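# Wind the cord onto the winder and set it down

## Task

Wrap all of the cord around the winder along its long axis so that it runs through both notches. No loop may sit more than about a finger's width away from the winder, and at most about a finger's length of loose end may remain beyond the last notch the cord passes through. Finally, place the winder on the table and release it.

## Robot and tools

Robot: two arms, left_arm and right_arm, each with a two-finger parallel gripper and a wrist camera. In the scene frame the origin is at table-top height, midway between the two nominal bases. +x points out over the table, +z points up, and left_arm sits on the +y side. The measured bases are left_arm at about (-0.003, +0.328, -0.016) m and right_arm at about (+0.001, -0.344, -0.018) m. Both are tilted only slightly from the scene axes.

Frames: every hand pose, Hand target and offset for an arm is expressed in that arm's own base frame. Fixed cameras and the table use the scene frame. A gripper's fingers point along its +z axis and close along its y axis. end_effector_position is the point between the pads, roughly 1 cm short of the fingertips. Rotations turn about the Hand target's position.

The 14-number row: moving commands use rows of 14 numbers, each in [-1, 1]. Both arms are always included, in this order: left dx, dy, dz, rx, ry, rz, opening, then the same seven for right.
- dx, dy, dz are offsets in that arm's base axes, where 1.0 = 0.6 m. If their combined length exceeds 1.0 it is scaled down along the same line.
- rx, ry, rz form one rotation vector, where 1.0 = 180 degrees.
- All six are offsets from the arm's Hand target at the moment the action or move starts. They are not poses, and they do not build on earlier rows. Sending the same offset again moves the arm further.
- opening is absolute, not an offset: +1 is fully open (0.094 m) and -1 is closed.
- To keep an arm where it is, send six zeros plus its current opening. A 0 in the opening slot is a real command.

execute_actions(actions, cameras): actions is a list of actions. Each action holds up to 15 rows, one per 1/30 s step, and lasts 0.5 s. If an action has fewer rows, its last row is held for the remaining steps. Images come back only if actions is empty or cameras names them; use ["all"] for every camera or [] for none. An empty actions list also reports the scene number.

move(target, speed, blend, opening_speed, grip_force, blocking, cameras): drives each gripper in a straight line.
- target is one 14-number row, or a list of up to 15 rows. Every row in a list counts from the same starting Hand targets.
- speed is in m/s, from 0.002 to 2.9, default 0.25. Turning is capped at twice that value in rad/s. Give one value, or one per target.
- blend, in metres, rounds corners between listed targets. 0 means stop at each one.
- opening_speed is how fast the finger command changes, in scale units per second, 0.2 or more. Use it for slow closing on soft items.
- grip_force is the force per pad in newtons, from 10 to 50, either one number or one per arm. It stays in effect until changed. Lower values close more slowly.
- blocking=false returns after about 0.5 s while the move keeps running.
- The whole move is limited to 10 s. Paths do not avoid obstacles or the other arm. Faster moves lag and stray more and strike harder. Keep paths away from an arm's own base.
- The result adds a "move:" line: done, off_target, moving, held or fault, plus limits such as paced (pose clipped) or held (steps withheld).

Other tools:
- wait(seconds, 0-10): lets time pass while the arms hold their commands.
- stop(): brakes a running move.
- zoom_image(camera, region=[x0,y0,x1,y1]): region is in pixels from the top-left corner, at most 504 by 504, taken from the camera's latest image. Cameras are cam_high, cam_low, cam_left_wrist and cam_right_wrist, each 896x504.
- read_manual(section="licences"): returns licence text only.
- finished_scene(scene): ends the scene and cannot be undone. Call it only once the winder is resting on the table and released.

Reading results:
- end_effector_position (m) and end_effector_quat_wxyz are in the arm's base frame and may be off by a few cm.
- Hand target is the last commanded pose, after clipping. The next offsets count from it. The gripper often stops short of it, usually from friction, weight or long reach. Send another command, or the missing distance as an offset.
- Orientation commands are clipped to within 40 degrees of the current orientation at each step.
- grip_measured uses the same scale as opening. With nothing held it may read up to 2.5 mm wide. On a held part it reads a little below the part's width.
- grip_effort_nm is motor effort: negative means closing, positive opening. It is not pad force.
- Joint velocities reading "within noise" means the arm is at rest.
- Joint torques include the arm's own weight.
- Tool commands lists the current commands.
- MOTOR HOT appears at 75 °C. An OVER-TEMPERATURE FAULT at 90 °C folds that arm away for good. Avoid long stretched holds and pushing toward poses the arm cannot reach.

Avoid:
- letting anything fall off the table or leaving it off the table;
- dropping parts or releasing them while they move;
- fast impacts;
- striking the bar, plate or rail near the bases, which rise up to about 3 cm above the table;
- grippers, housings or wrist cameras touching each other, or one gripper closing on the other's fingers;
- heavy strain on the wrist camera cables.

An arm blocked by something keeps pressing against it. To release it, command its target back beyond the gripper. Objects may occasionally be nudged by outside forces. Check the cameras after each step.

Each tool is called after "Emit:" as name(argument=value, ...), one argument or row to a line, values as JSON.

## Session

I'll start by looking at the scene.

Emit:
execute_actions(
  actions=[],
  cameras=["all"],
)

Scene clock: 0.00 s.
left_arm: end_effector_position=(+0.3870, +0.0559, +0.1015) grip_measured=+1.000 grip_effort_nm=n/a end_effector_quat_wxyz=(+0.583, -0.124, +0.795, +0.108) | right_arm: end_effector_position=(+0.4070, +0.0009, +0.0889) grip_measured=+1.000 grip_effort_nm=n/a end_effector_quat_wxyz=(+0.570, +0.022, +0.821, -0.015)
Joint positions: left_arm=[0.003 1.524 0.361 0.845 -0.319 -0.074 0.094] | right_arm=[0.039 1.584 0.418 0.808 0.087 0.033 0.094]
Joint velocities: within noise
Joint torques (N m): no reading
Heat: left arm: 33 °C; right arm: 26 °C.
Hand target: left_arm +0.3893, +0.0551, +0.1070; +0.590, -0.124, +0.791, +0.106 | right_arm +0.4111, -0.0003, +0.0983; +0.581, +0.024, +0.813, -0.016
Tool commands: left_gripper/opening=+1.0 right_gripper/opening=+1.0

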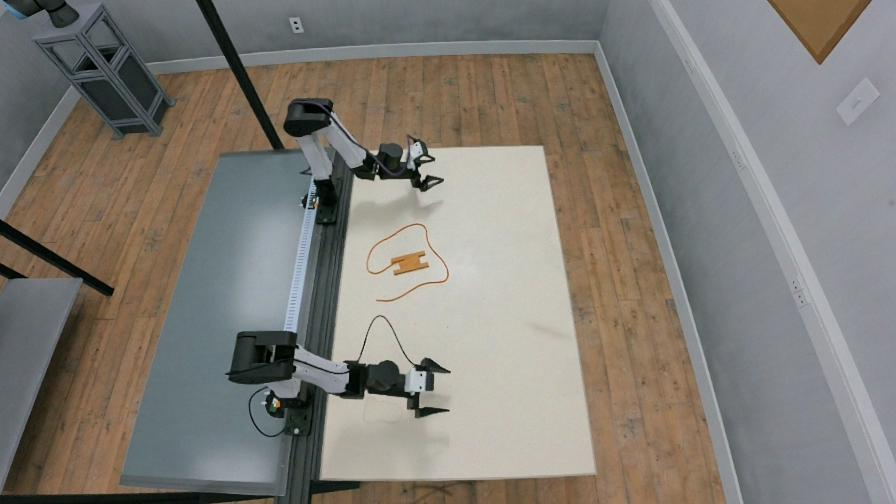

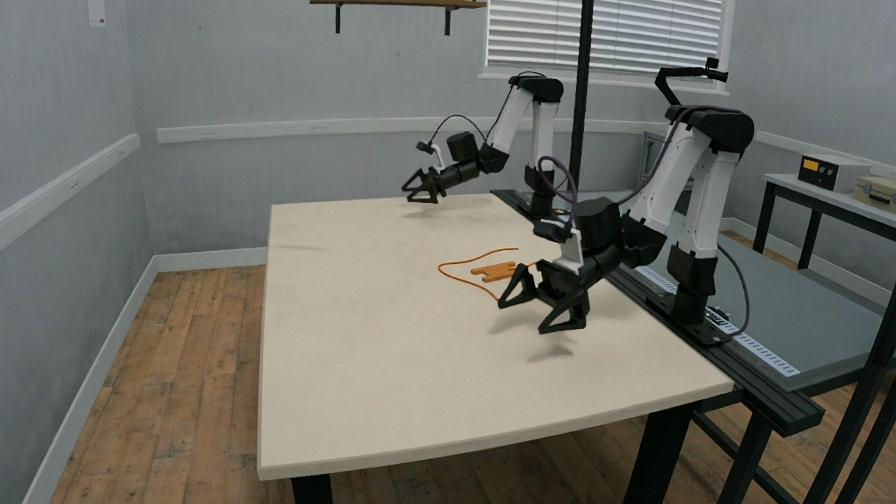

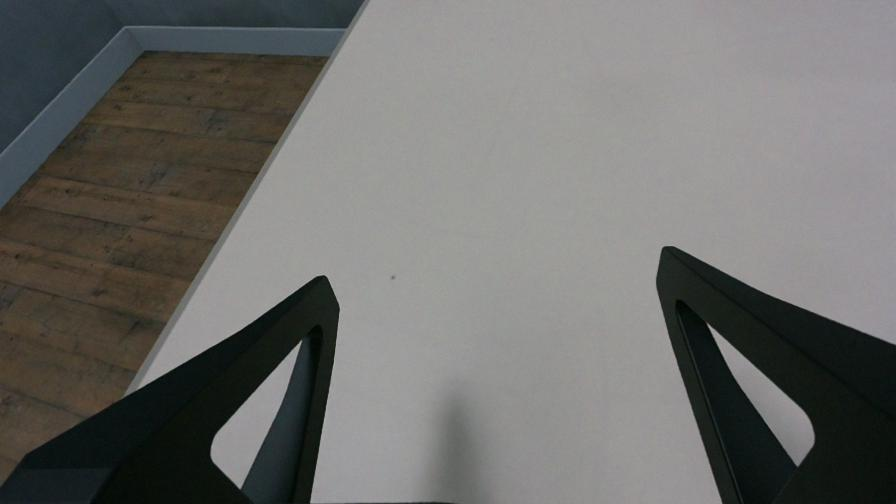

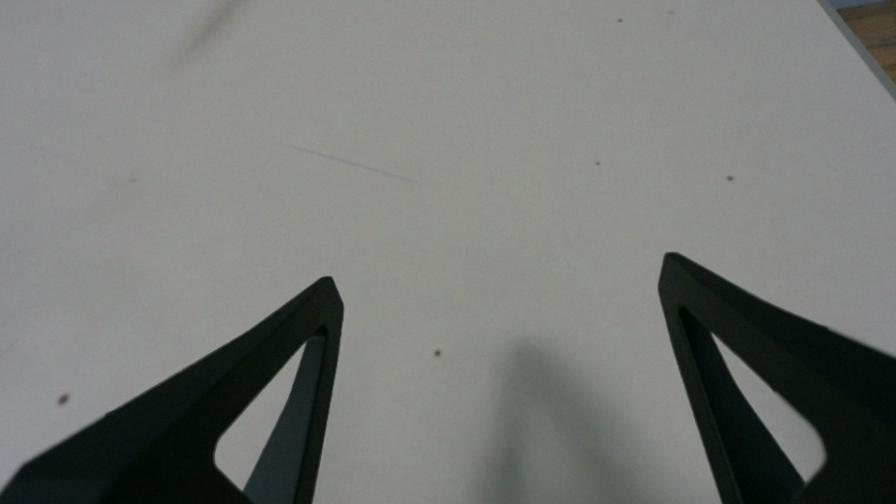

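Emit:
zoom_image(
  camera="cam_high",
  region=[340, 200, 480, 320],
)

Emit:
zoom_image(
  camera="cam_low",
  region=[420, 230, 560, 310],
)

Scaled by 3.600 from the camera's 896x504 image, which has a finer 1280x720 frame.

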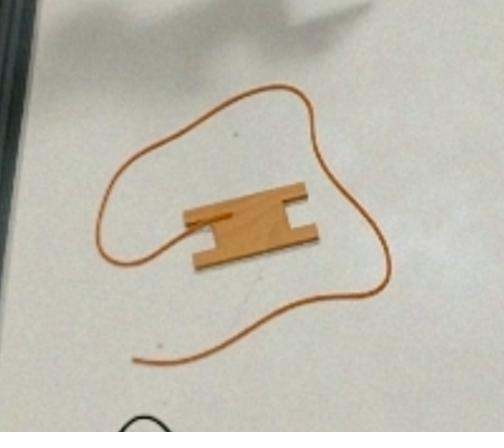

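Scaled by 3.600 from the camera's 896x504 image, which has a finer 1280x720 frame.

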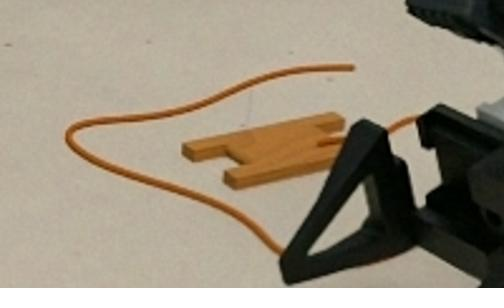

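Emit:
zoom_image(
  camera="cam_high",
  region=[380, 240, 440, 285],
)

Emit:
zoom_image(
  camera="cam_low",
  region=[460, 240, 540, 300],
)

Scaled by 8.400 from the camera's 896x504 image, which has a finer 1280x720 frame.

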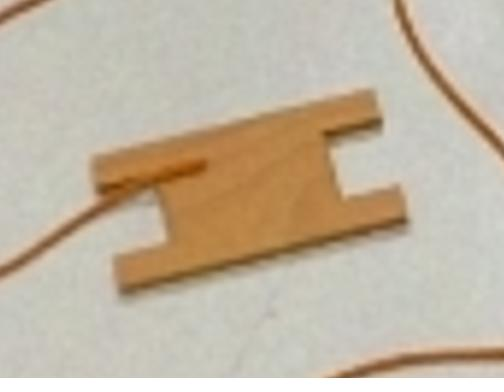

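Scaled by 6.300 from the camera's 896x504 image, which has a finer 1280x720 frame.

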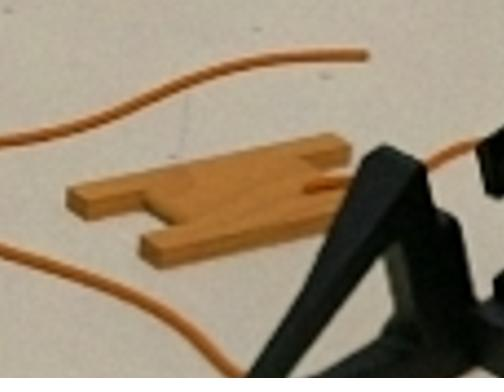

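Emit:
move(
  target=[-0.0898, -0.5247, 0.055, -0.1244, 0.3898, -0.0134, 1, -0.1977, 0.3492, 0.133, 0.4393, 0.2951, 0.3206, 1],
  speed=0.35,
  cameras=["all"],
)

Scene clock: 26.17 s.
left_arm: end_effector_position=(+0.3340, -0.2535, +0.1399) grip_measured=+1.000 grip_effort_nm=0.04 end_effector_quat_wxyz=(+0.005, -0.130, +0.991, +0.000) | right_arm: end_effector_position=(+0.2951, +0.2074, +0.1820) grip_measured=+1.000 grip_effort_nm=0.00 end_effector_quat_wxyz=(-0.004, -0.008, +0.722, +0.692)
Joint positions: left_arm=[-0.652 2.185 2.179 -1.557 -0.007 -0.914 0.094] | right_arm=[0.112 1.629 0.716 0.487 -1.467 1.142 0.094]
Joint torques (N m): left_arm=[-0.21 -10.61 7.88 0.35 0.2 -0.13] | right_arm=[0.25 -6.09 6.26 1.39 -0.36 0.11]
Heat: left arm: 35 °C; right arm: 28 °C.
Hand target: left_arm +0.3354, -0.2597, +0.1399; +0.000, -0.130, +0.991, +0.000 | right_arm +0.2925, +0.2093, +0.1779; +0.000, +0.000, +0.707, +0.707
Off the commanded pose: left_arm 0.006 m, 1 deg | right_arm 0.005 m, 3 deg.
joint sent to its limit (left arm) — joint 4 (wrist pitch), lower limit. The joint targets still meet the commanded pose.
move: off_target (right_arm)
camera_calibration:
cam_left_wrist: T_world_to_cam=[[0.10895, -0.991857, -0.065948, -0.265624], [-0.764945, -0.126023, 0.631647, 0.147778], [-0.634814, -0.0183714, -0.772446, 0.438182], [0, 0, 0, 1]] pos_world=[0.420146, -0.236788, 0.227611]
cam_right_wrist: T_world_to_cam=[[-0.133269, -0.00017982, -0.99108, 0.231448], [-0.748075, -0.655927, 0.100711, 0.352334], [-0.650094, 0.754824, 0.08728, 0.141537], [0, 0, 0, 1]] pos_world=[0.386429, 0.124312, 0.181546]

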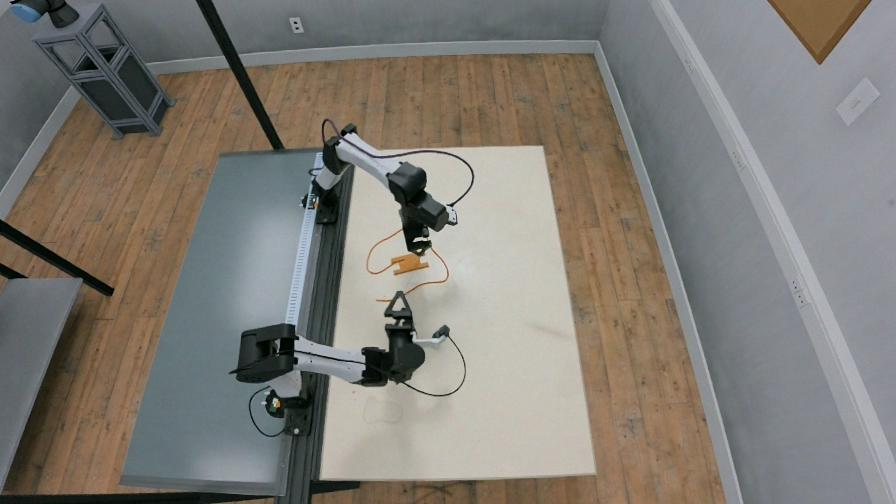

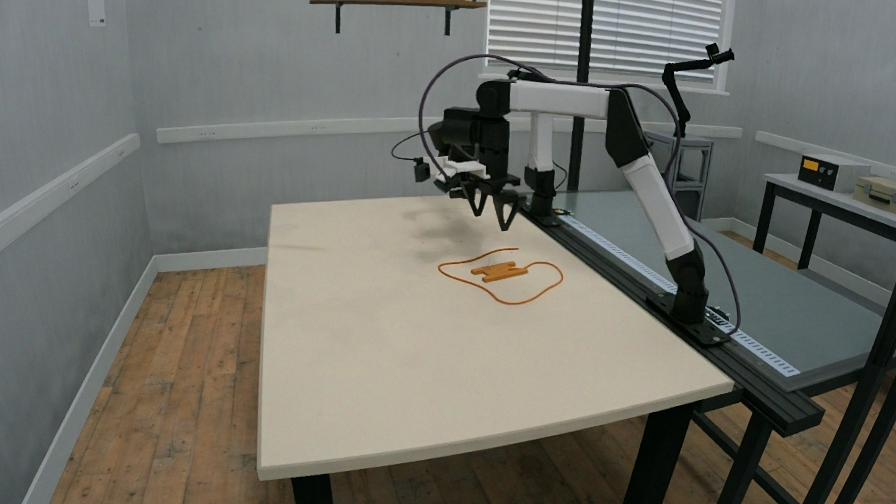

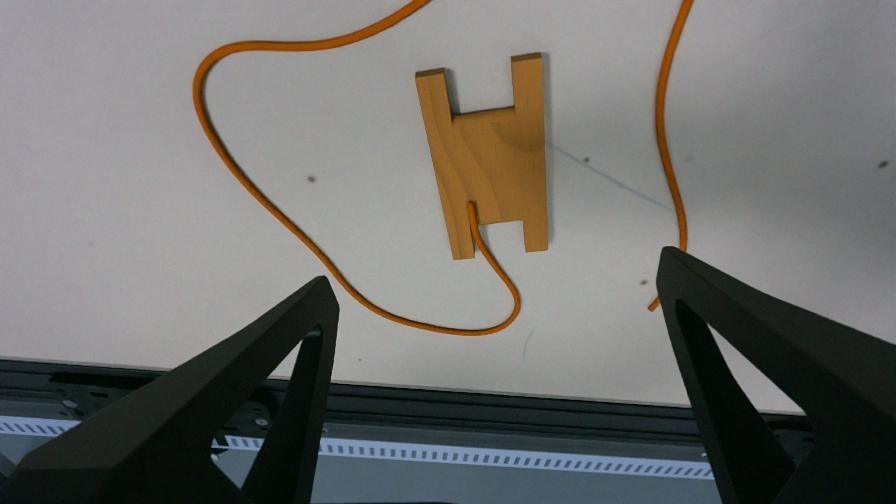

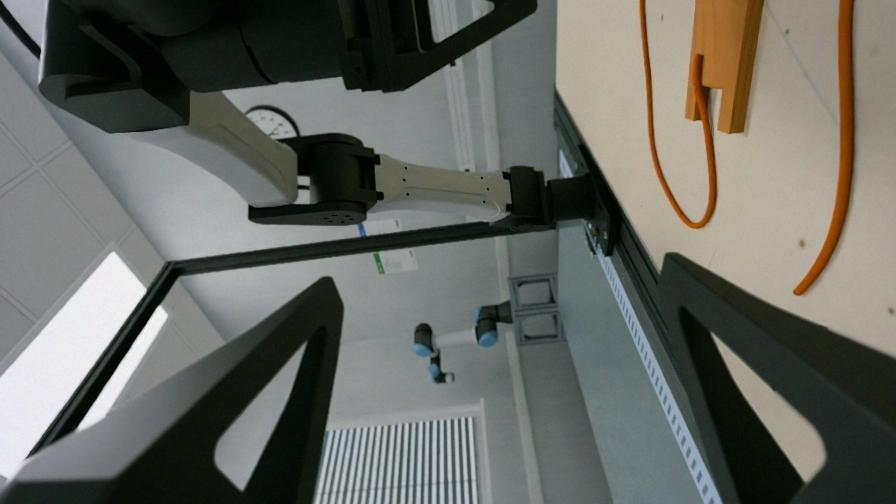

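Emit:
move(
  target=[0.005, 0.0092, -0.158, 0, 0, 0, 1, 0, 0, 0, 0, 0, 0, 1],
  speed=0.15,
  cameras=["cam_left_wrist"],
)

Scene clock: 30.07 s.
left_arm: end_effector_position=(+0.3395, -0.2545, +0.0517) grip_measured=+1.000 grip_effort_nm=0.04 end_effector_quat_wxyz=(+0.005, -0.133, +0.991, +0.000) | right_arm: end_effector_position=(+0.2952, +0.2074, +0.1820) grip_measured=+1.000 grip_effort_nm=0.00 end_effector_quat_wxyz=(-0.004, -0.008, +0.722, +0.692)
Joint positions: left_arm=[-0.646 2.185 1.827 -1.206 -0.006 -0.912 0.094] | right_arm=[0.112 1.629 0.716 0.488 -1.467 1.142 0.094]
Joint torques (N m): left_arm=[0.54 -12.04 4.33 0.52 0.2 0] | right_arm=[0.25 -6.2 6.52 1.28 -0.36 0.03]
Heat: left arm: 37 °C; right arm: 28 °C.
Hand target: left_arm +0.3385, -0.2541, +0.0451; +0.000, -0.130, +0.991, +0.000 | right_arm +0.2922, +0.2090, +0.1781; -0.008, -0.009, +0.722, +0.692 (not the last commanded pose)
Off the commanded pose: left_arm 0.007 m, 1 deg | right_arm 0.005 m, 3 deg.
move: off_target (right_arm)
camera_calibration:
cam_left_wrist: T_world_to_cam=[[0.113035, -0.991384, -0.0661945, -0.274217], [-0.763891, -0.129312, 0.632257, 0.20623], [-0.635369, -0.0209015, -0.771926, 0.373032], [0, 0, 0, 1]] pos_world=[0.425546, -0.237389, 0.139411]
Images, in order (width x height): cam_left_wrist 896x504.

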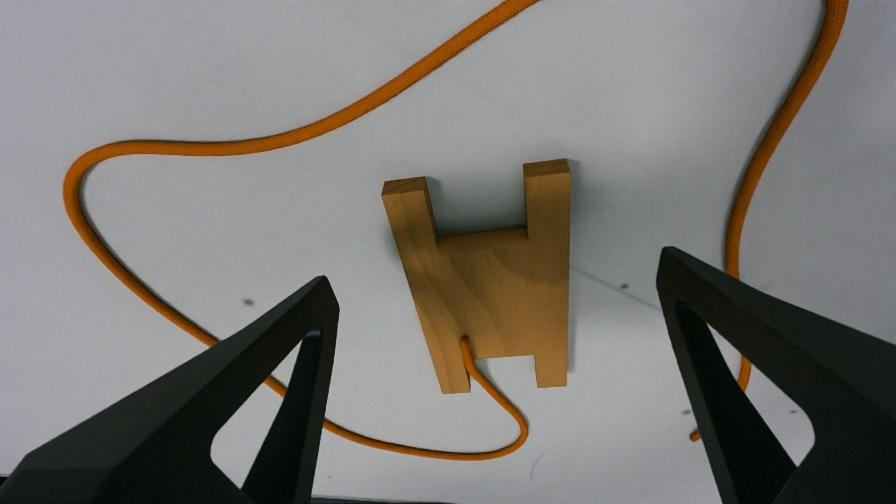

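Emit:
move(
  target=[-0.007, 0.0067, -0.0485, 0, 0, 0, 1, 0, 0, 0, 0, 0, 0, 1],
  speed=0.08,
  cameras=["cam_left_wrist"],
)

Scene clock: 33.27 s.
left_arm: end_effector_position=(+0.3322, -0.2490, +0.0239) grip_measured=+1.000 grip_effort_nm=0.05 end_effector_quat_wxyz=(-0.002, -0.132, +0.991, +0.005) | right_arm: end_effector_position=(+0.2952, +0.2074, +0.1820) grip_measured=+1.000 grip_effort_nm=0.00 end_effector_quat_wxyz=(-0.004, -0.008, +0.722, +0.692)
Joint positions: left_arm=[-0.645 2.185 1.715 -1.111 -0.005 -0.911 0.094] | right_arm=[0.112 1.629 0.716 0.488 -1.467 1.142 0.094]
Joint torques (N m): left_arm=[0.64 -12.01 3.82 0.74 0.18 0] | right_arm=[0.25 -6.2 6.52 1.27 -0.36 0.04]
Heat: left arm: 38 °C; right arm: 28 °C.
Hand target: left_arm +0.3343, -0.2501, +0.0161; +0.000, -0.131, +0.991, +0.000 | right_arm +0.2922, +0.2090, +0.1781; -0.008, -0.009, +0.722, +0.692
Off the commanded pose: left_arm 0.008 m, 1 deg | right_arm 0.005 m, 1 deg.
move: done
camera_calibration:
cam_left_wrist: T_world_to_cam=[[0.111618, -0.990772, -0.076897, -0.268872], [-0.754613, -0.134853, 0.642164, 0.214312], [-0.646607, -0.0136493, -0.762701, 0.35245], [0, 0, 0, 1]] pos_world=[0.41963, -0.232679, 0.110515]
Images, in order (width x height): cam_left_wrist 896x504.

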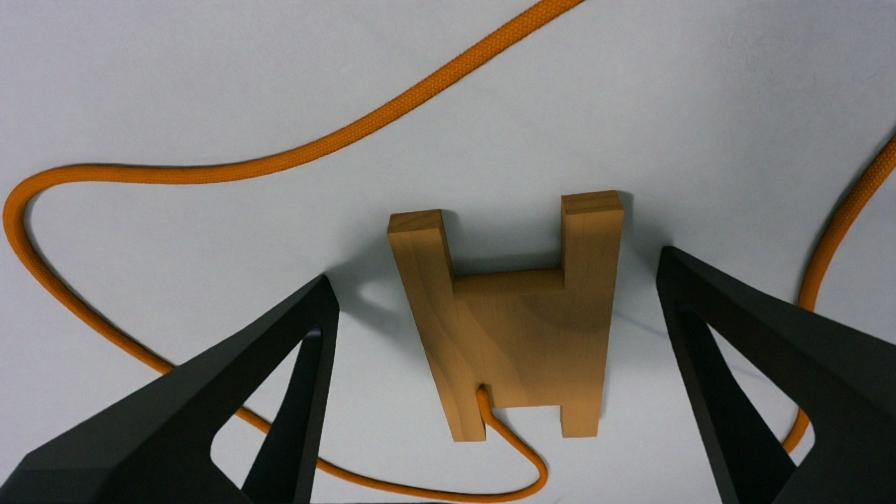

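Emit:
move(
  target=[
    [0.0011, -0.004, -0.0067, 0, 0, 0, 1, 0, 0, 0, 0, 0, 0, 1],
    [0.0011, -0.004, -0.0067, 0, 0, 0, 0.08, 0, 0, 0, 0, 0, 0, 1],
  ],
  speed=0.08,
  opening_speed=0.8,
  cameras=["cam_left_wrist"],
)

Scene clock: 36.03 s.
left_arm: end_effector_position=(+0.3333, -0.2496, +0.0239) grip_measured=+0.174 grip_effort_nm=-0.96 end_effector_quat_wxyz=(+0.000, -0.132, +0.991, +0.004) | right_arm: end_effector_position=(+0.2952, +0.2074, +0.1820) grip_measured=+1.000 grip_effort_nm=0.00 end_effector_quat_wxyz=(-0.004, -0.008, +0.722, +0.692)
Joint positions: left_arm=[-0.645 2.185 1.715 -1.106 -0.006 -0.911 0.055] | right_arm=[0.112 1.629 0.716 0.488 -1.467 1.142 0.094]
Joint torques (N m): left_arm=[0.29 -10.74 4 0.79 0.21 -0.03] | right_arm=[0.27 -6.19 6.52 1.27 -0.36 0.03]
Heat: left arm: 39 °C; right arm: 28 °C.
Hand target: left_arm +0.3349, -0.2525, +0.0120; +0.000, -0.131, +0.991, +0.000 | right_arm +0.2922, +0.2090, +0.1781; -0.008, -0.009, +0.722, +0.692
Off the commanded pose: left_arm 0.012 m, 0 deg | right_arm 0.005 m, 1 deg.
move: off_target (left_arm); target 2's new opening was sent with left_arm's hand 0.013 m and 1 deg from that target
camera_calibration:
cam_left_wrist: T_world_to_cam=[[0.111985, -0.990926, -0.0743271, -0.269794], [-0.757599, -0.13354, 0.638914, 0.216456], [-0.643042, -0.0152386, -0.765679, 0.351666], [0, 0, 0, 1]] pos_world=[0.420335, -0.233081, 0.110914]
Images, in order (width x height): cam_left_wrist 896x504.

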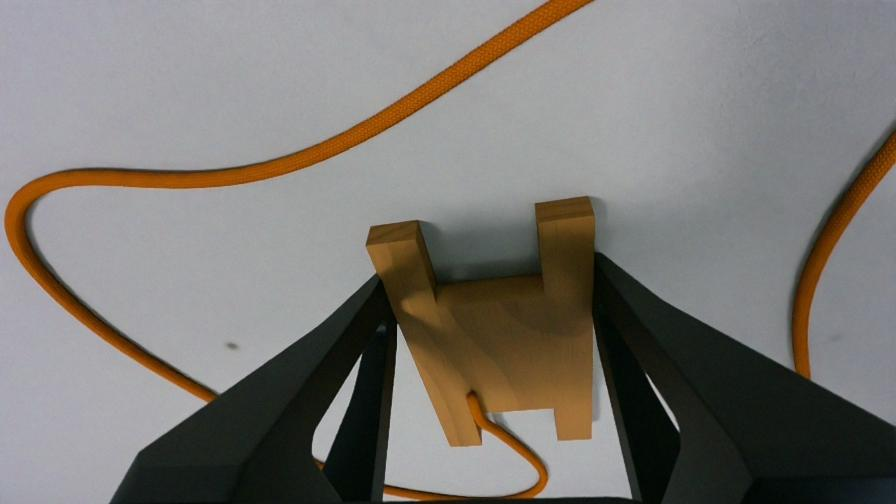

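Emit:
move(
  target=[
    [0, 0, 0.06, 0, 0, 0, 0.08, 0, 0, 0, 0, 0, 0, 1],
    [0, 0, 0.1967, 0, 0, -0.0811, 0.08, 0, 0, 0, 0, 0, 0, 1],
  ],
  speed=0.12,
  blend=0.02,
  cameras=["all"],
)

Scene clock: 39.17 s.
left_arm: end_effector_position=(+0.3318, -0.2485, +0.1217) grip_measured=+0.173 grip_effort_nm=-0.99 end_effector_quat_wxyz=(-0.009, -0.008, +1.000, +0.010) | right_arm: end_effector_position=(+0.2952, +0.2074, +0.1820) grip_measured=+1.000 grip_effort_nm=0.00 end_effector_quat_wxyz=(-0.004, -0.008, +0.722, +0.692)
Joint positions: left_arm=[-0.645 2.185 2.105 -1.517 -0.005 -0.66 0.055] | right_arm=[0.112 1.629 0.716 0.488 -1.467 1.142 0.094]
Joint torques (N m): left_arm=[0.28 -12.81 8.06 0.31 0.2 -0.01] | right_arm=[0.24 -6.2 6.5 1.28 -0.36 0.03]
Heat: left arm: 40 °C; right arm: 28 °C.
Hand target: left_arm +0.3349, -0.2525, +0.1300; +0.000, -0.004, +1.000, +0.000 | right_arm +0.2922, +0.2090, +0.1781; -0.008, -0.009, +0.722, +0.692
Off the commanded pose: left_arm 0.010 m, 2 deg | right_arm 0.005 m, 1 deg.
move: done; blend cut to 0.0179 m at target 1
camera_calibration:
cam_left_wrist: T_world_to_cam=[[-0.13841, -0.986814, -0.0839042, -0.176076], [-0.754814, 0.0502622, 0.654011, 0.195929], [-0.64117, 0.153854, -0.751818, 0.465184], [0, 0, 0, 1]] pos_world=[0.421781, -0.255172, 0.20682]
cam_right_wrist: T_world_to_cam=[[-0.133194, -0.000114969, -0.99109, 0.231512], [-0.748089, -0.655926, 0.100613, 0.352347], [-0.650093, 0.754825, 0.0872797, 0.141527], [0, 0, 0, 1]] pos_world=[0.386429, 0.124312, 0.181646]

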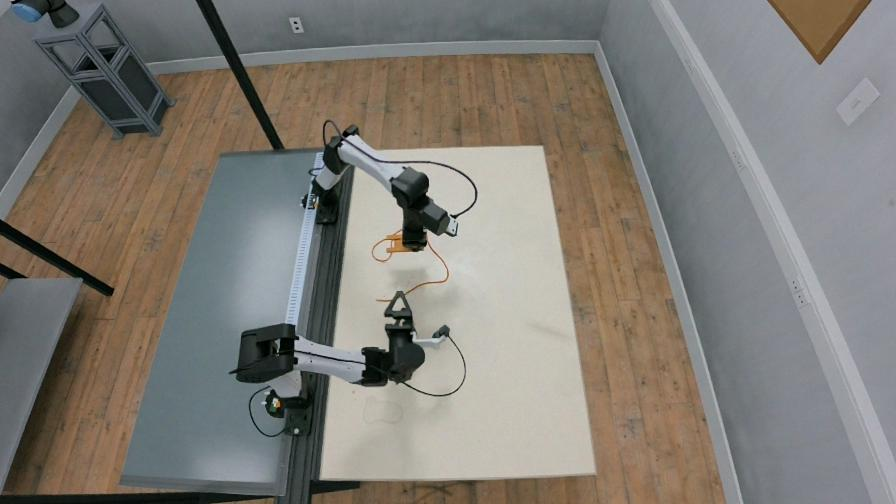

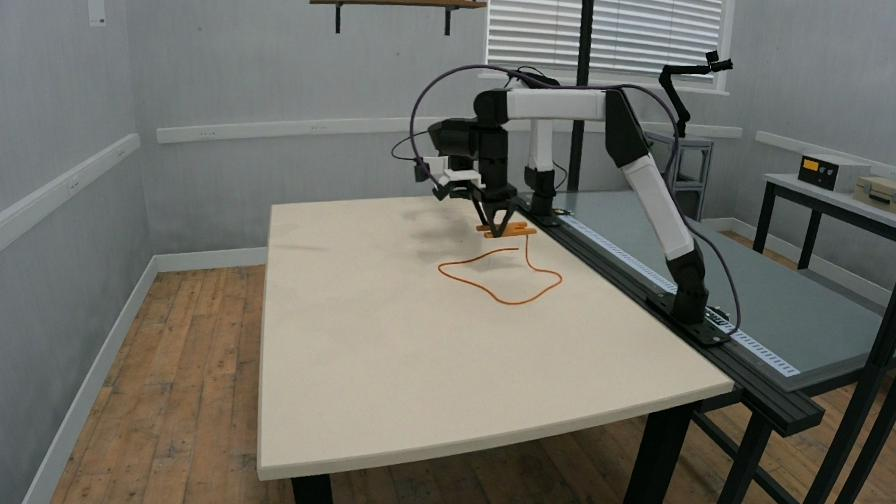

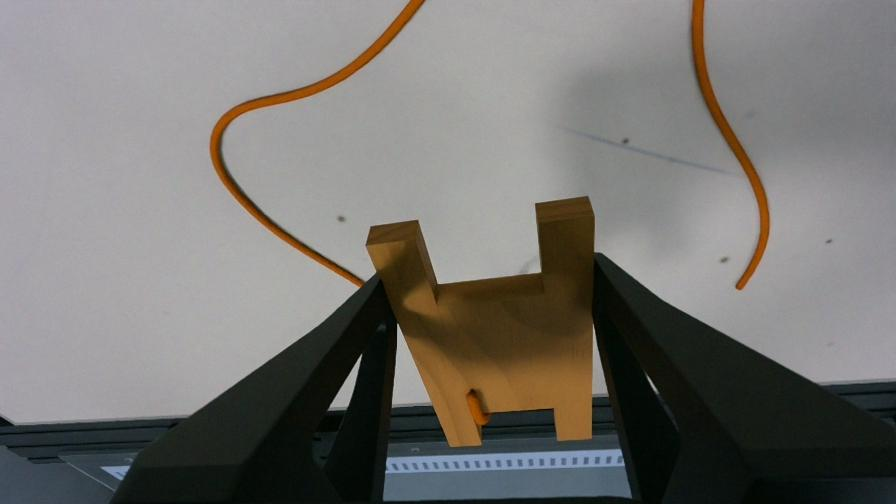

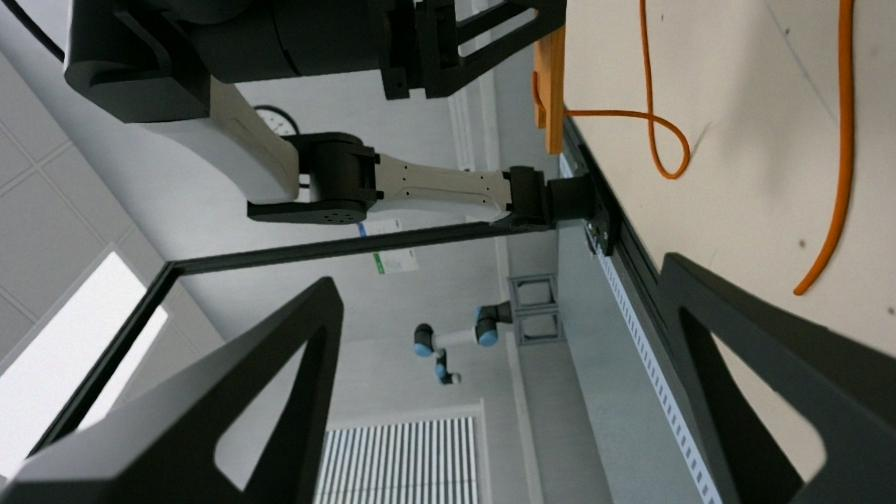

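Emit:
zoom_image(
  camera="cam_right_wrist",
  region=[380, 0, 660, 200],
)

Emit:
zoom_image(
  camera="cam_low",
  region=[410, 170, 590, 310],
)

Emit:
zoom_image(
  camera="cam_high",
  region=[360, 200, 470, 310],
)

Scaled by 1.800 from the camera's 896x504 image, which has a finer 1280x720 frame.

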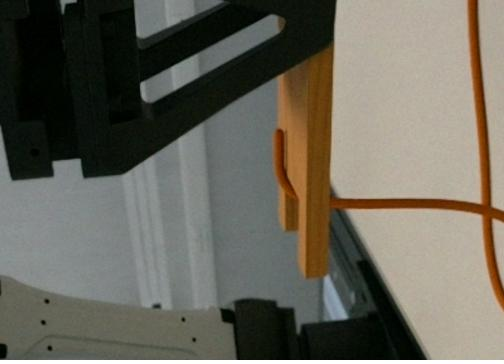

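Scaled by 2.800 from the camera's 896x504 image, which has a finer 1280x720 frame.

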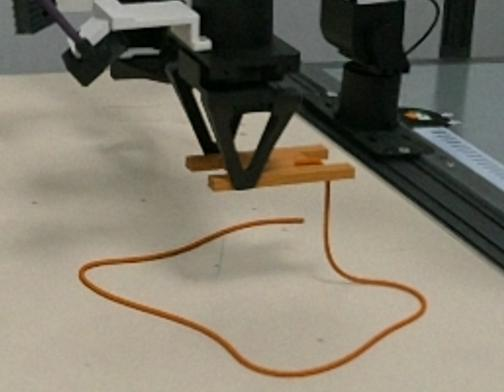

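Scaled by 4.582 from the camera's 896x504 image, which has a finer 1280x720 frame.

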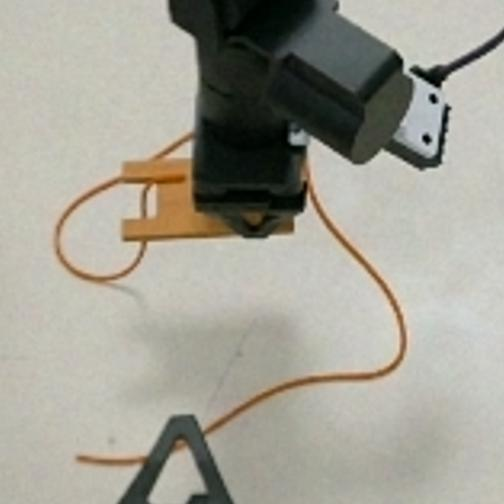

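Emit:
move(
  target=[0, 0, 0, 0, 0, 0, 0.08, -0.0357, 0.2043, -0.0852, 0.0267, 0.0153, 0.009, -0.2],
  speed=0.2,
  cameras=["cam_high", "cam_low", "cam_right_wrist"],
)

Scene clock: 46.93 s.
left_arm: end_effector_position=(+0.3317, -0.2485, +0.1217) grip_measured=+0.173 grip_effort_nm=-0.99 end_effector_quat_wxyz=(-0.009, -0.007, +1.000, +0.010) | right_arm: end_effector_position=(+0.2713, +0.3320, +0.1299) grip_measured=-0.198 grip_effort_nm=-0.09 end_effector_quat_wxyz=(-0.039, -0.007, +0.694, +0.719)
Joint positions: left_arm=[-0.645 2.185 2.105 -1.518 -0.005 -0.66 0.055] | right_arm=[0.511 2.064 0.684 1.467 -1.124 1.694 0.038]
Joint torques (N m): left_arm=[0.25 -12.75 8.09 0.28 0.22 0.01] | right_arm=[-0.03 -7.3 4.15 1.63 0.1 0.11]
Heat: left arm: 43 °C; right arm: 29 °C.
Hand target: left_arm +0.3350, -0.2525, +0.1300; +0.000, -0.004, +1.000, +0.000 | right_arm +0.2707, +0.3316, +0.1271; -0.035, -0.003, +0.692, +0.721
Off the commanded pose: left_arm 0.010 m, 2 deg | right_arm 0.003 m, 1 deg.
move: done
camera_calibration:
cam_right_wrist: T_world_to_cam=[[-0.18767, 0.0693457, -0.979781, 0.16689], [-0.710697, -0.698133, 0.0867171, 0.427148], [-0.678004, 0.712602, 0.180302, 0.0460772], [0, 0, 0, 1]] pos_world=[0.366133, 0.253798, 0.118167]
Images, in order (width x height): cam_high 896x504, cam_low 896x504, cam_right_wrist 896x504.

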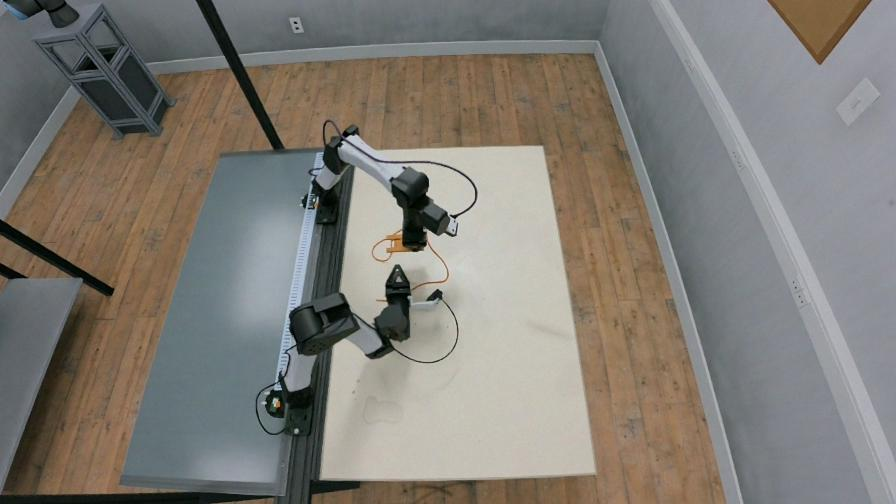

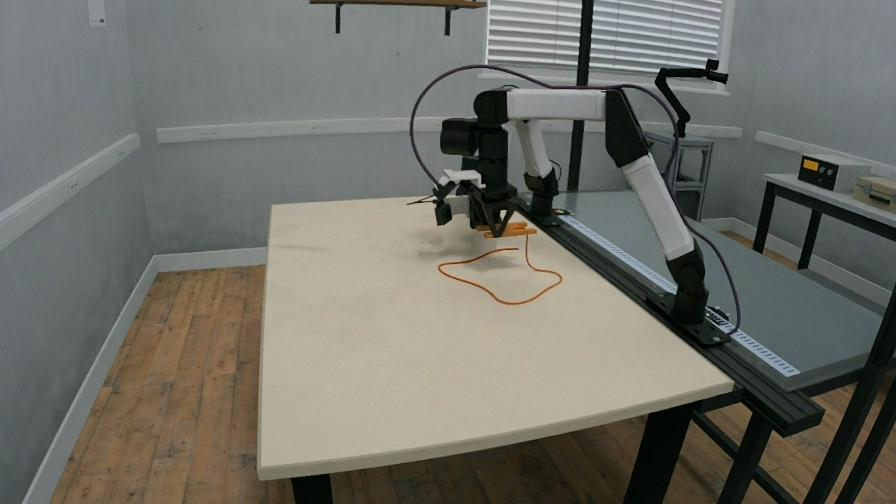

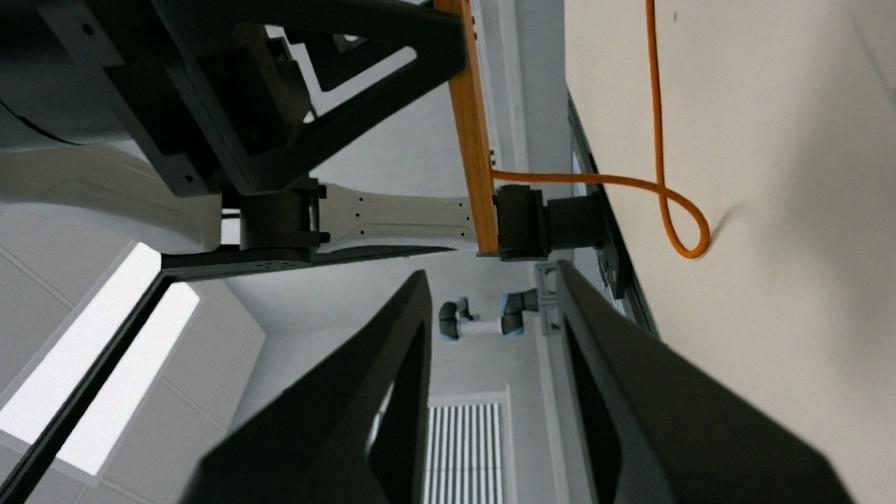

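Emit:
move(
  target=[0, 0, 0, 0, 0, 0, 0.08, 0.0078, 0.075, 0.0077, 0, 0, -0.004, -0.2],
  speed=0.12,
  cameras=["cam_high", "cam_right_wrist"],
)

Scene clock: 49.23 s.
left_arm: end_effector_position=(+0.3317, -0.2485, +0.1217) grip_measured=+0.173 grip_effort_nm=-0.99 end_effector_quat_wxyz=(-0.009, -0.007, +1.000, +0.010) | right_arm: end_effector_position=(+0.2676, +0.3723, +0.1288) grip_measured=-0.198 grip_effort_nm=-0.09 end_effector_quat_wxyz=(-0.043, +0.003, +0.695, +0.718)
Joint positions: left_arm=[-0.645 2.185 2.105 -1.518 -0.005 -0.66 0.055] | right_arm=[0.622 2.093 0.757 1.399 -1.003 1.689 0.038]
Joint torques (N m): left_arm=[0.32 -12.72 8.06 0.27 0.21 0.01] | right_arm=[-0.23 -7.82 8.54 1.42 0.07 -0.02]
Heat: left arm: 44 °C; right arm: 29 °C.
Hand target: left_arm +0.3350, -0.2525, +0.1300; +0.000, -0.004, +1.000, +0.000 | right_arm +0.2754, +0.3766, +0.1317; -0.031, +0.002, +0.692, +0.722
Off the commanded pose: left_arm 0.010 m, 2 deg | right_arm 0.009 m, 2 deg.
move: done
camera_calibration:
cam_right_wrist: T_world_to_cam=[[-0.206847, 0.0669086, -0.976083, 0.167946], [-0.715492, -0.690796, 0.104271, 0.448983], [-0.667297, 0.719947, 0.190762, 0.00807009], [0, 0, 0, 1]] pos_world=[0.361368, 0.293108, 0.115573]
Images, in order (width x height): cam_high 896x504, cam_right_wrist 896x504.

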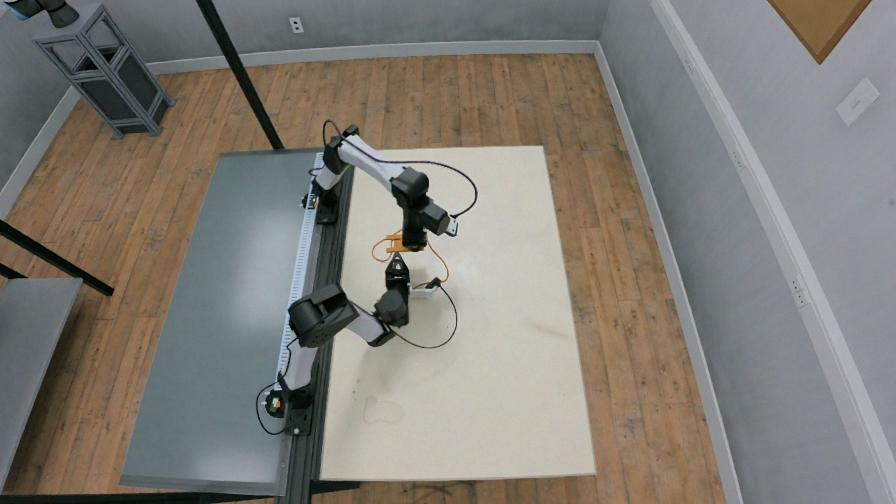

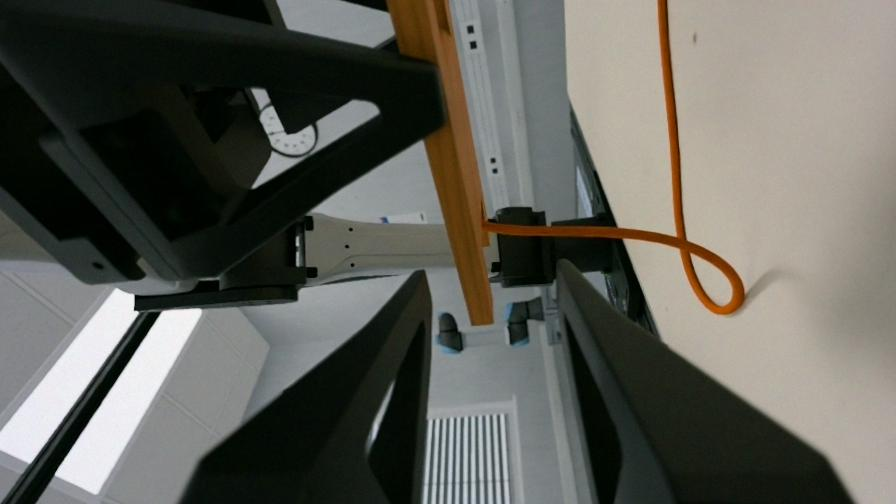

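Emit:
move(
  target=[0, 0, 0, 0, 0, 0, 0.08, 0.0107, 0, 0.0137, 0, -0.018, 0, -0.2],
  speed=0.1,
  cameras=["cam_right_wrist"],
)

Scene clock: 51.40 s.
left_arm: end_effector_position=(+0.3317, -0.2485, +0.1217) grip_measured=+0.173 grip_effort_nm=-0.99 end_effector_quat_wxyz=(-0.009, -0.007, +1.000, +0.010) | right_arm: end_effector_position=(+0.2723, +0.3756, +0.1277) grip_measured=-0.198 grip_effort_nm=-0.09 end_effector_quat_wxyz=(-0.029, -0.009, +0.699, +0.714)
Joint positions: left_arm=[-0.645 2.185 2.105 -1.518 -0.005 -0.66 0.055] | right_arm=[0.622 2.093 0.782 1.35 -1.002 1.632 0.038]
Joint torques (N m): left_arm=[0.31 -12.77 8.06 0.28 0.21 0.01] | right_arm=[-1.35 -10.03 8.81 1.41 -0.07 -0.04]
Heat: left arm: 45 °C; right arm: 29 °C.
Hand target: left_arm +0.3350, -0.2525, +0.1300; +0.000, -0.004, +1.000, +0.000 | right_arm +0.2818, +0.3767, +0.1400; -0.011, -0.019, +0.692, +0.721
Off the commanded pose: left_arm 0.010 m, 2 deg | right_arm 0.015 m, 3 deg.
move: off_target (right_arm)
camera_calibration:
cam_right_wrist: T_world_to_cam=[[-0.169539, 0.0565534, -0.983899, 0.162379], [-0.720419, -0.688364, 0.0845717, 0.457758], [-0.672498, 0.723158, 0.157447, 0.0134112], [0, 0, 0, 1]] pos_world=[0.366326, 0.296222, 0.11894]
Images, in order (width x height): cam_right_wrist 896x504.

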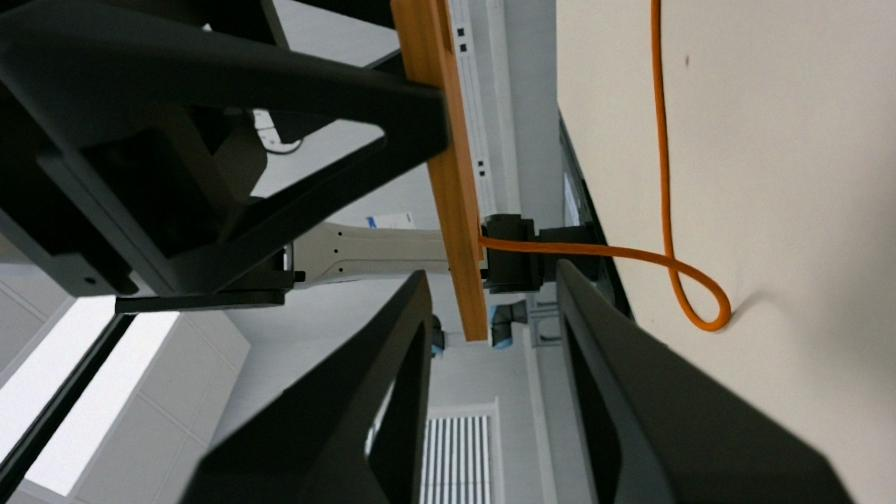

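Emit:
move(
  target=[0, 0, 0, 0, 0, 0, 0.08, 0.001, -0.003, 0.0167, 0, 0, 0, -0.2],
  speed=0.1,
  cameras=["cam_right_wrist"],
)

Scene clock: 52.63 s.
left_arm: end_effector_position=(+0.3317, -0.2485, +0.1217) grip_measured=+0.173 grip_effort_nm=-0.99 end_effector_quat_wxyz=(-0.009, -0.007, +1.000, +0.010) | right_arm: end_effector_position=(+0.2724, +0.3757, +0.1255) grip_measured=-0.198 grip_effort_nm=-0.09 end_effector_quat_wxyz=(-0.037, -0.001, +0.705, +0.708)
Joint positions: left_arm=[-0.645 2.185 2.105 -1.518 -0.005 -0.66 0.055] | right_arm=[0.622 2.083 0.782 1.313 -1.002 1.631 0.038]
Joint torques (N m): left_arm=[0.32 -12.75 8.05 0.29 0.21 0.02] | right_arm=[-1.83 -12.75 8.81 1.42 -0.13 -0.03]
Heat: left arm: 45 °C; right arm: 30 °C.
Hand target: left_arm +0.3350, -0.2525, +0.1300; +0.000, -0.004, +1.000, +0.000 | right_arm +0.2824, +0.3749, +0.1500; -0.011, -0.019, +0.692, +0.721
Off the commanded pose: left_arm 0.010 m, 2 deg | right_arm 0.026 m, 4 deg.
move: off_target (right_arm)
camera_calibration:
cam_right_wrist: T_world_to_cam=[[-0.19077, 0.0409374, -0.980781, 0.171438], [-0.718314, -0.686799, 0.111051, 0.453457], [-0.669053, 0.725694, 0.160427, 0.0115406], [0, 0, 0, 1]] pos_world=[0.366151, 0.29604, 0.115934]
Images, in order (width x height): cam_right_wrist 896x504.

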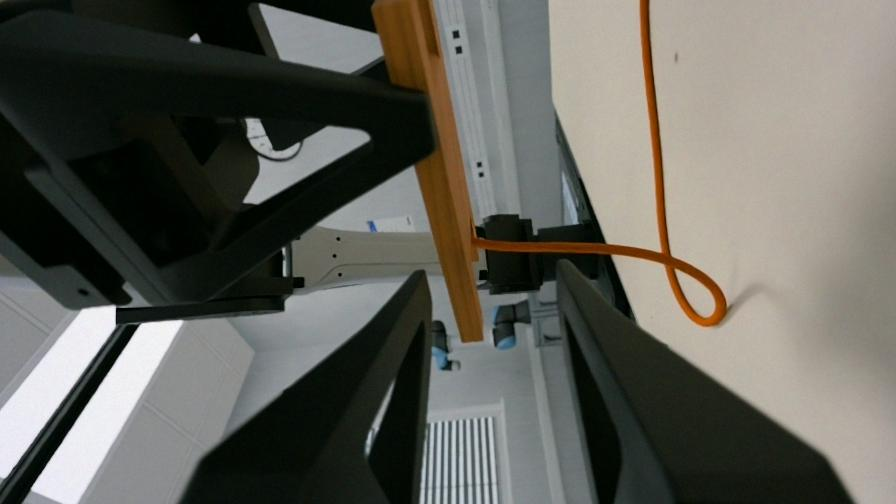

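Emit:
move(
  target=[0, 0, 0, 0, 0, 0, 0.08, 0, -0.003, 0.0167, 0, 0, 0, -0.2],
  speed=0.15,
  cameras=[],
)

Scene clock: 54.17 s.
left_arm: end_effector_position=(+0.3317, -0.2485, +0.1217) grip_measured=+0.173 grip_effort_nm=-0.99 end_effector_quat_wxyz=(-0.009, -0.007, +1.000, +0.010) | right_arm: end_effector_position=(+0.2744, +0.3734, +0.1356) grip_measured=-0.198 grip_effort_nm=-0.09 end_effector_quat_wxyz=(-0.034, +0.001, +0.705, +0.709)
Joint positions: left_arm=[-0.645 2.185 2.105 -1.518 -0.005 -0.66 0.055] | right_arm=[0.615 2.044 0.782 1.275 -1.002 1.631 0.038]
Joint torques (N m): left_arm=[0.29 -12.78 8.06 0.27 0.21 0] | right_arm=[-1.58 -12.52 9.11 1.42 -0.18 -0.02]
Heat: left arm: 45 °C; right arm: 30 °C.
Hand target: left_arm +0.3350, -0.2525, +0.1300; +0.000, -0.004, +1.000, +0.000 | right_arm +0.2824, +0.3730, +0.1600; -0.011, -0.019, +0.692, +0.721
Off the commanded pose: left_arm 0.010 m, 2 deg | right_arm 0.026 m, 4 deg.
move: off_target (right_arm)
No camera images: "cameras" was empty.

Emit:
move(
  target=[0, 0, 0, 0, 0, 0, 0.08, 0, 0.012, 0.002, 0, 0, 0, -0.2],
  speed=0.15,
  cameras=["cam_right_wrist"],
)

Scene clock: 55.17 s.
left_arm: end_effector_position=(+0.3317, -0.2485, +0.1217) grip_measured=+0.173 grip_effort_nm=-0.99 end_effector_quat_wxyz=(-0.009, -0.007, +1.000, +0.010) | right_arm: end_effector_position=(+0.2774, +0.3755, +0.1383) grip_measured=-0.198 grip_effort_nm=-0.09 end_effector_quat_wxyz=(-0.033, +0.000, +0.704, +0.709)
Joint positions: left_arm=[-0.645 2.185 2.105 -1.518 -0.005 -0.66 0.055] | right_arm=[0.615 2.044 0.799 1.261 -1.002 1.631 0.038]
Joint torques (N m): left_arm=[0.28 -12.77 8.06 0.28 0.22 0.01] | right_arm=[0.03 -12.12 9.37 1.42 -0.01 -0.02]
Heat: left arm: 46 °C; right arm: 31 °C.
Hand target: left_arm +0.3350, -0.2525, +0.1300; +0.000, -0.004, +1.000, +0.000 | right_arm +0.2824, +0.3802, +0.1611; -0.011, -0.019, +0.692, +0.721
Off the commanded pose: left_arm 0.010 m, 2 deg | right_arm 0.024 m, 4 deg.
move: off_target (right_arm)
camera_calibration:
cam_right_wrist: T_world_to_cam=[[-0.187074, 0.0443889, -0.981342, 0.182764], [-0.723398, -0.682082, 0.107049, 0.455707], [-0.664605, 0.729927, 0.159711, 0.0102417], [0, 0, 0, 1]] pos_world=[0.370655, 0.295242, 0.128935]
Images, in order (width x height): cam_right_wrist 896x504.

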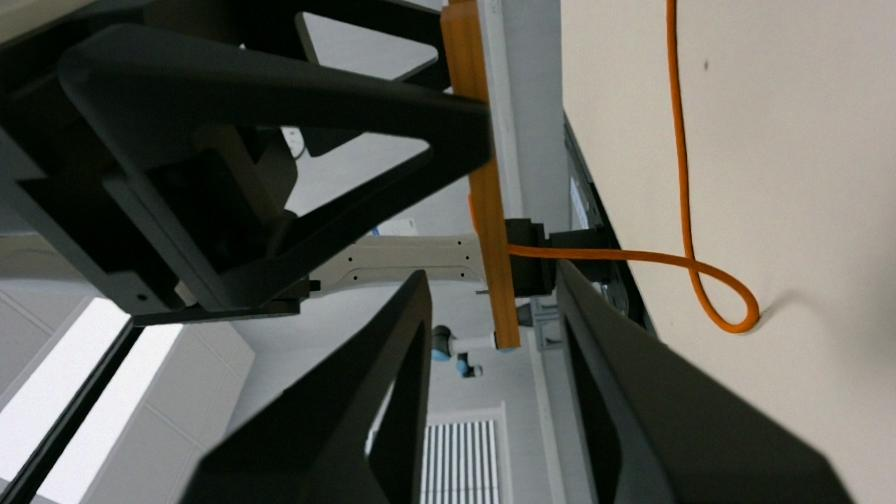

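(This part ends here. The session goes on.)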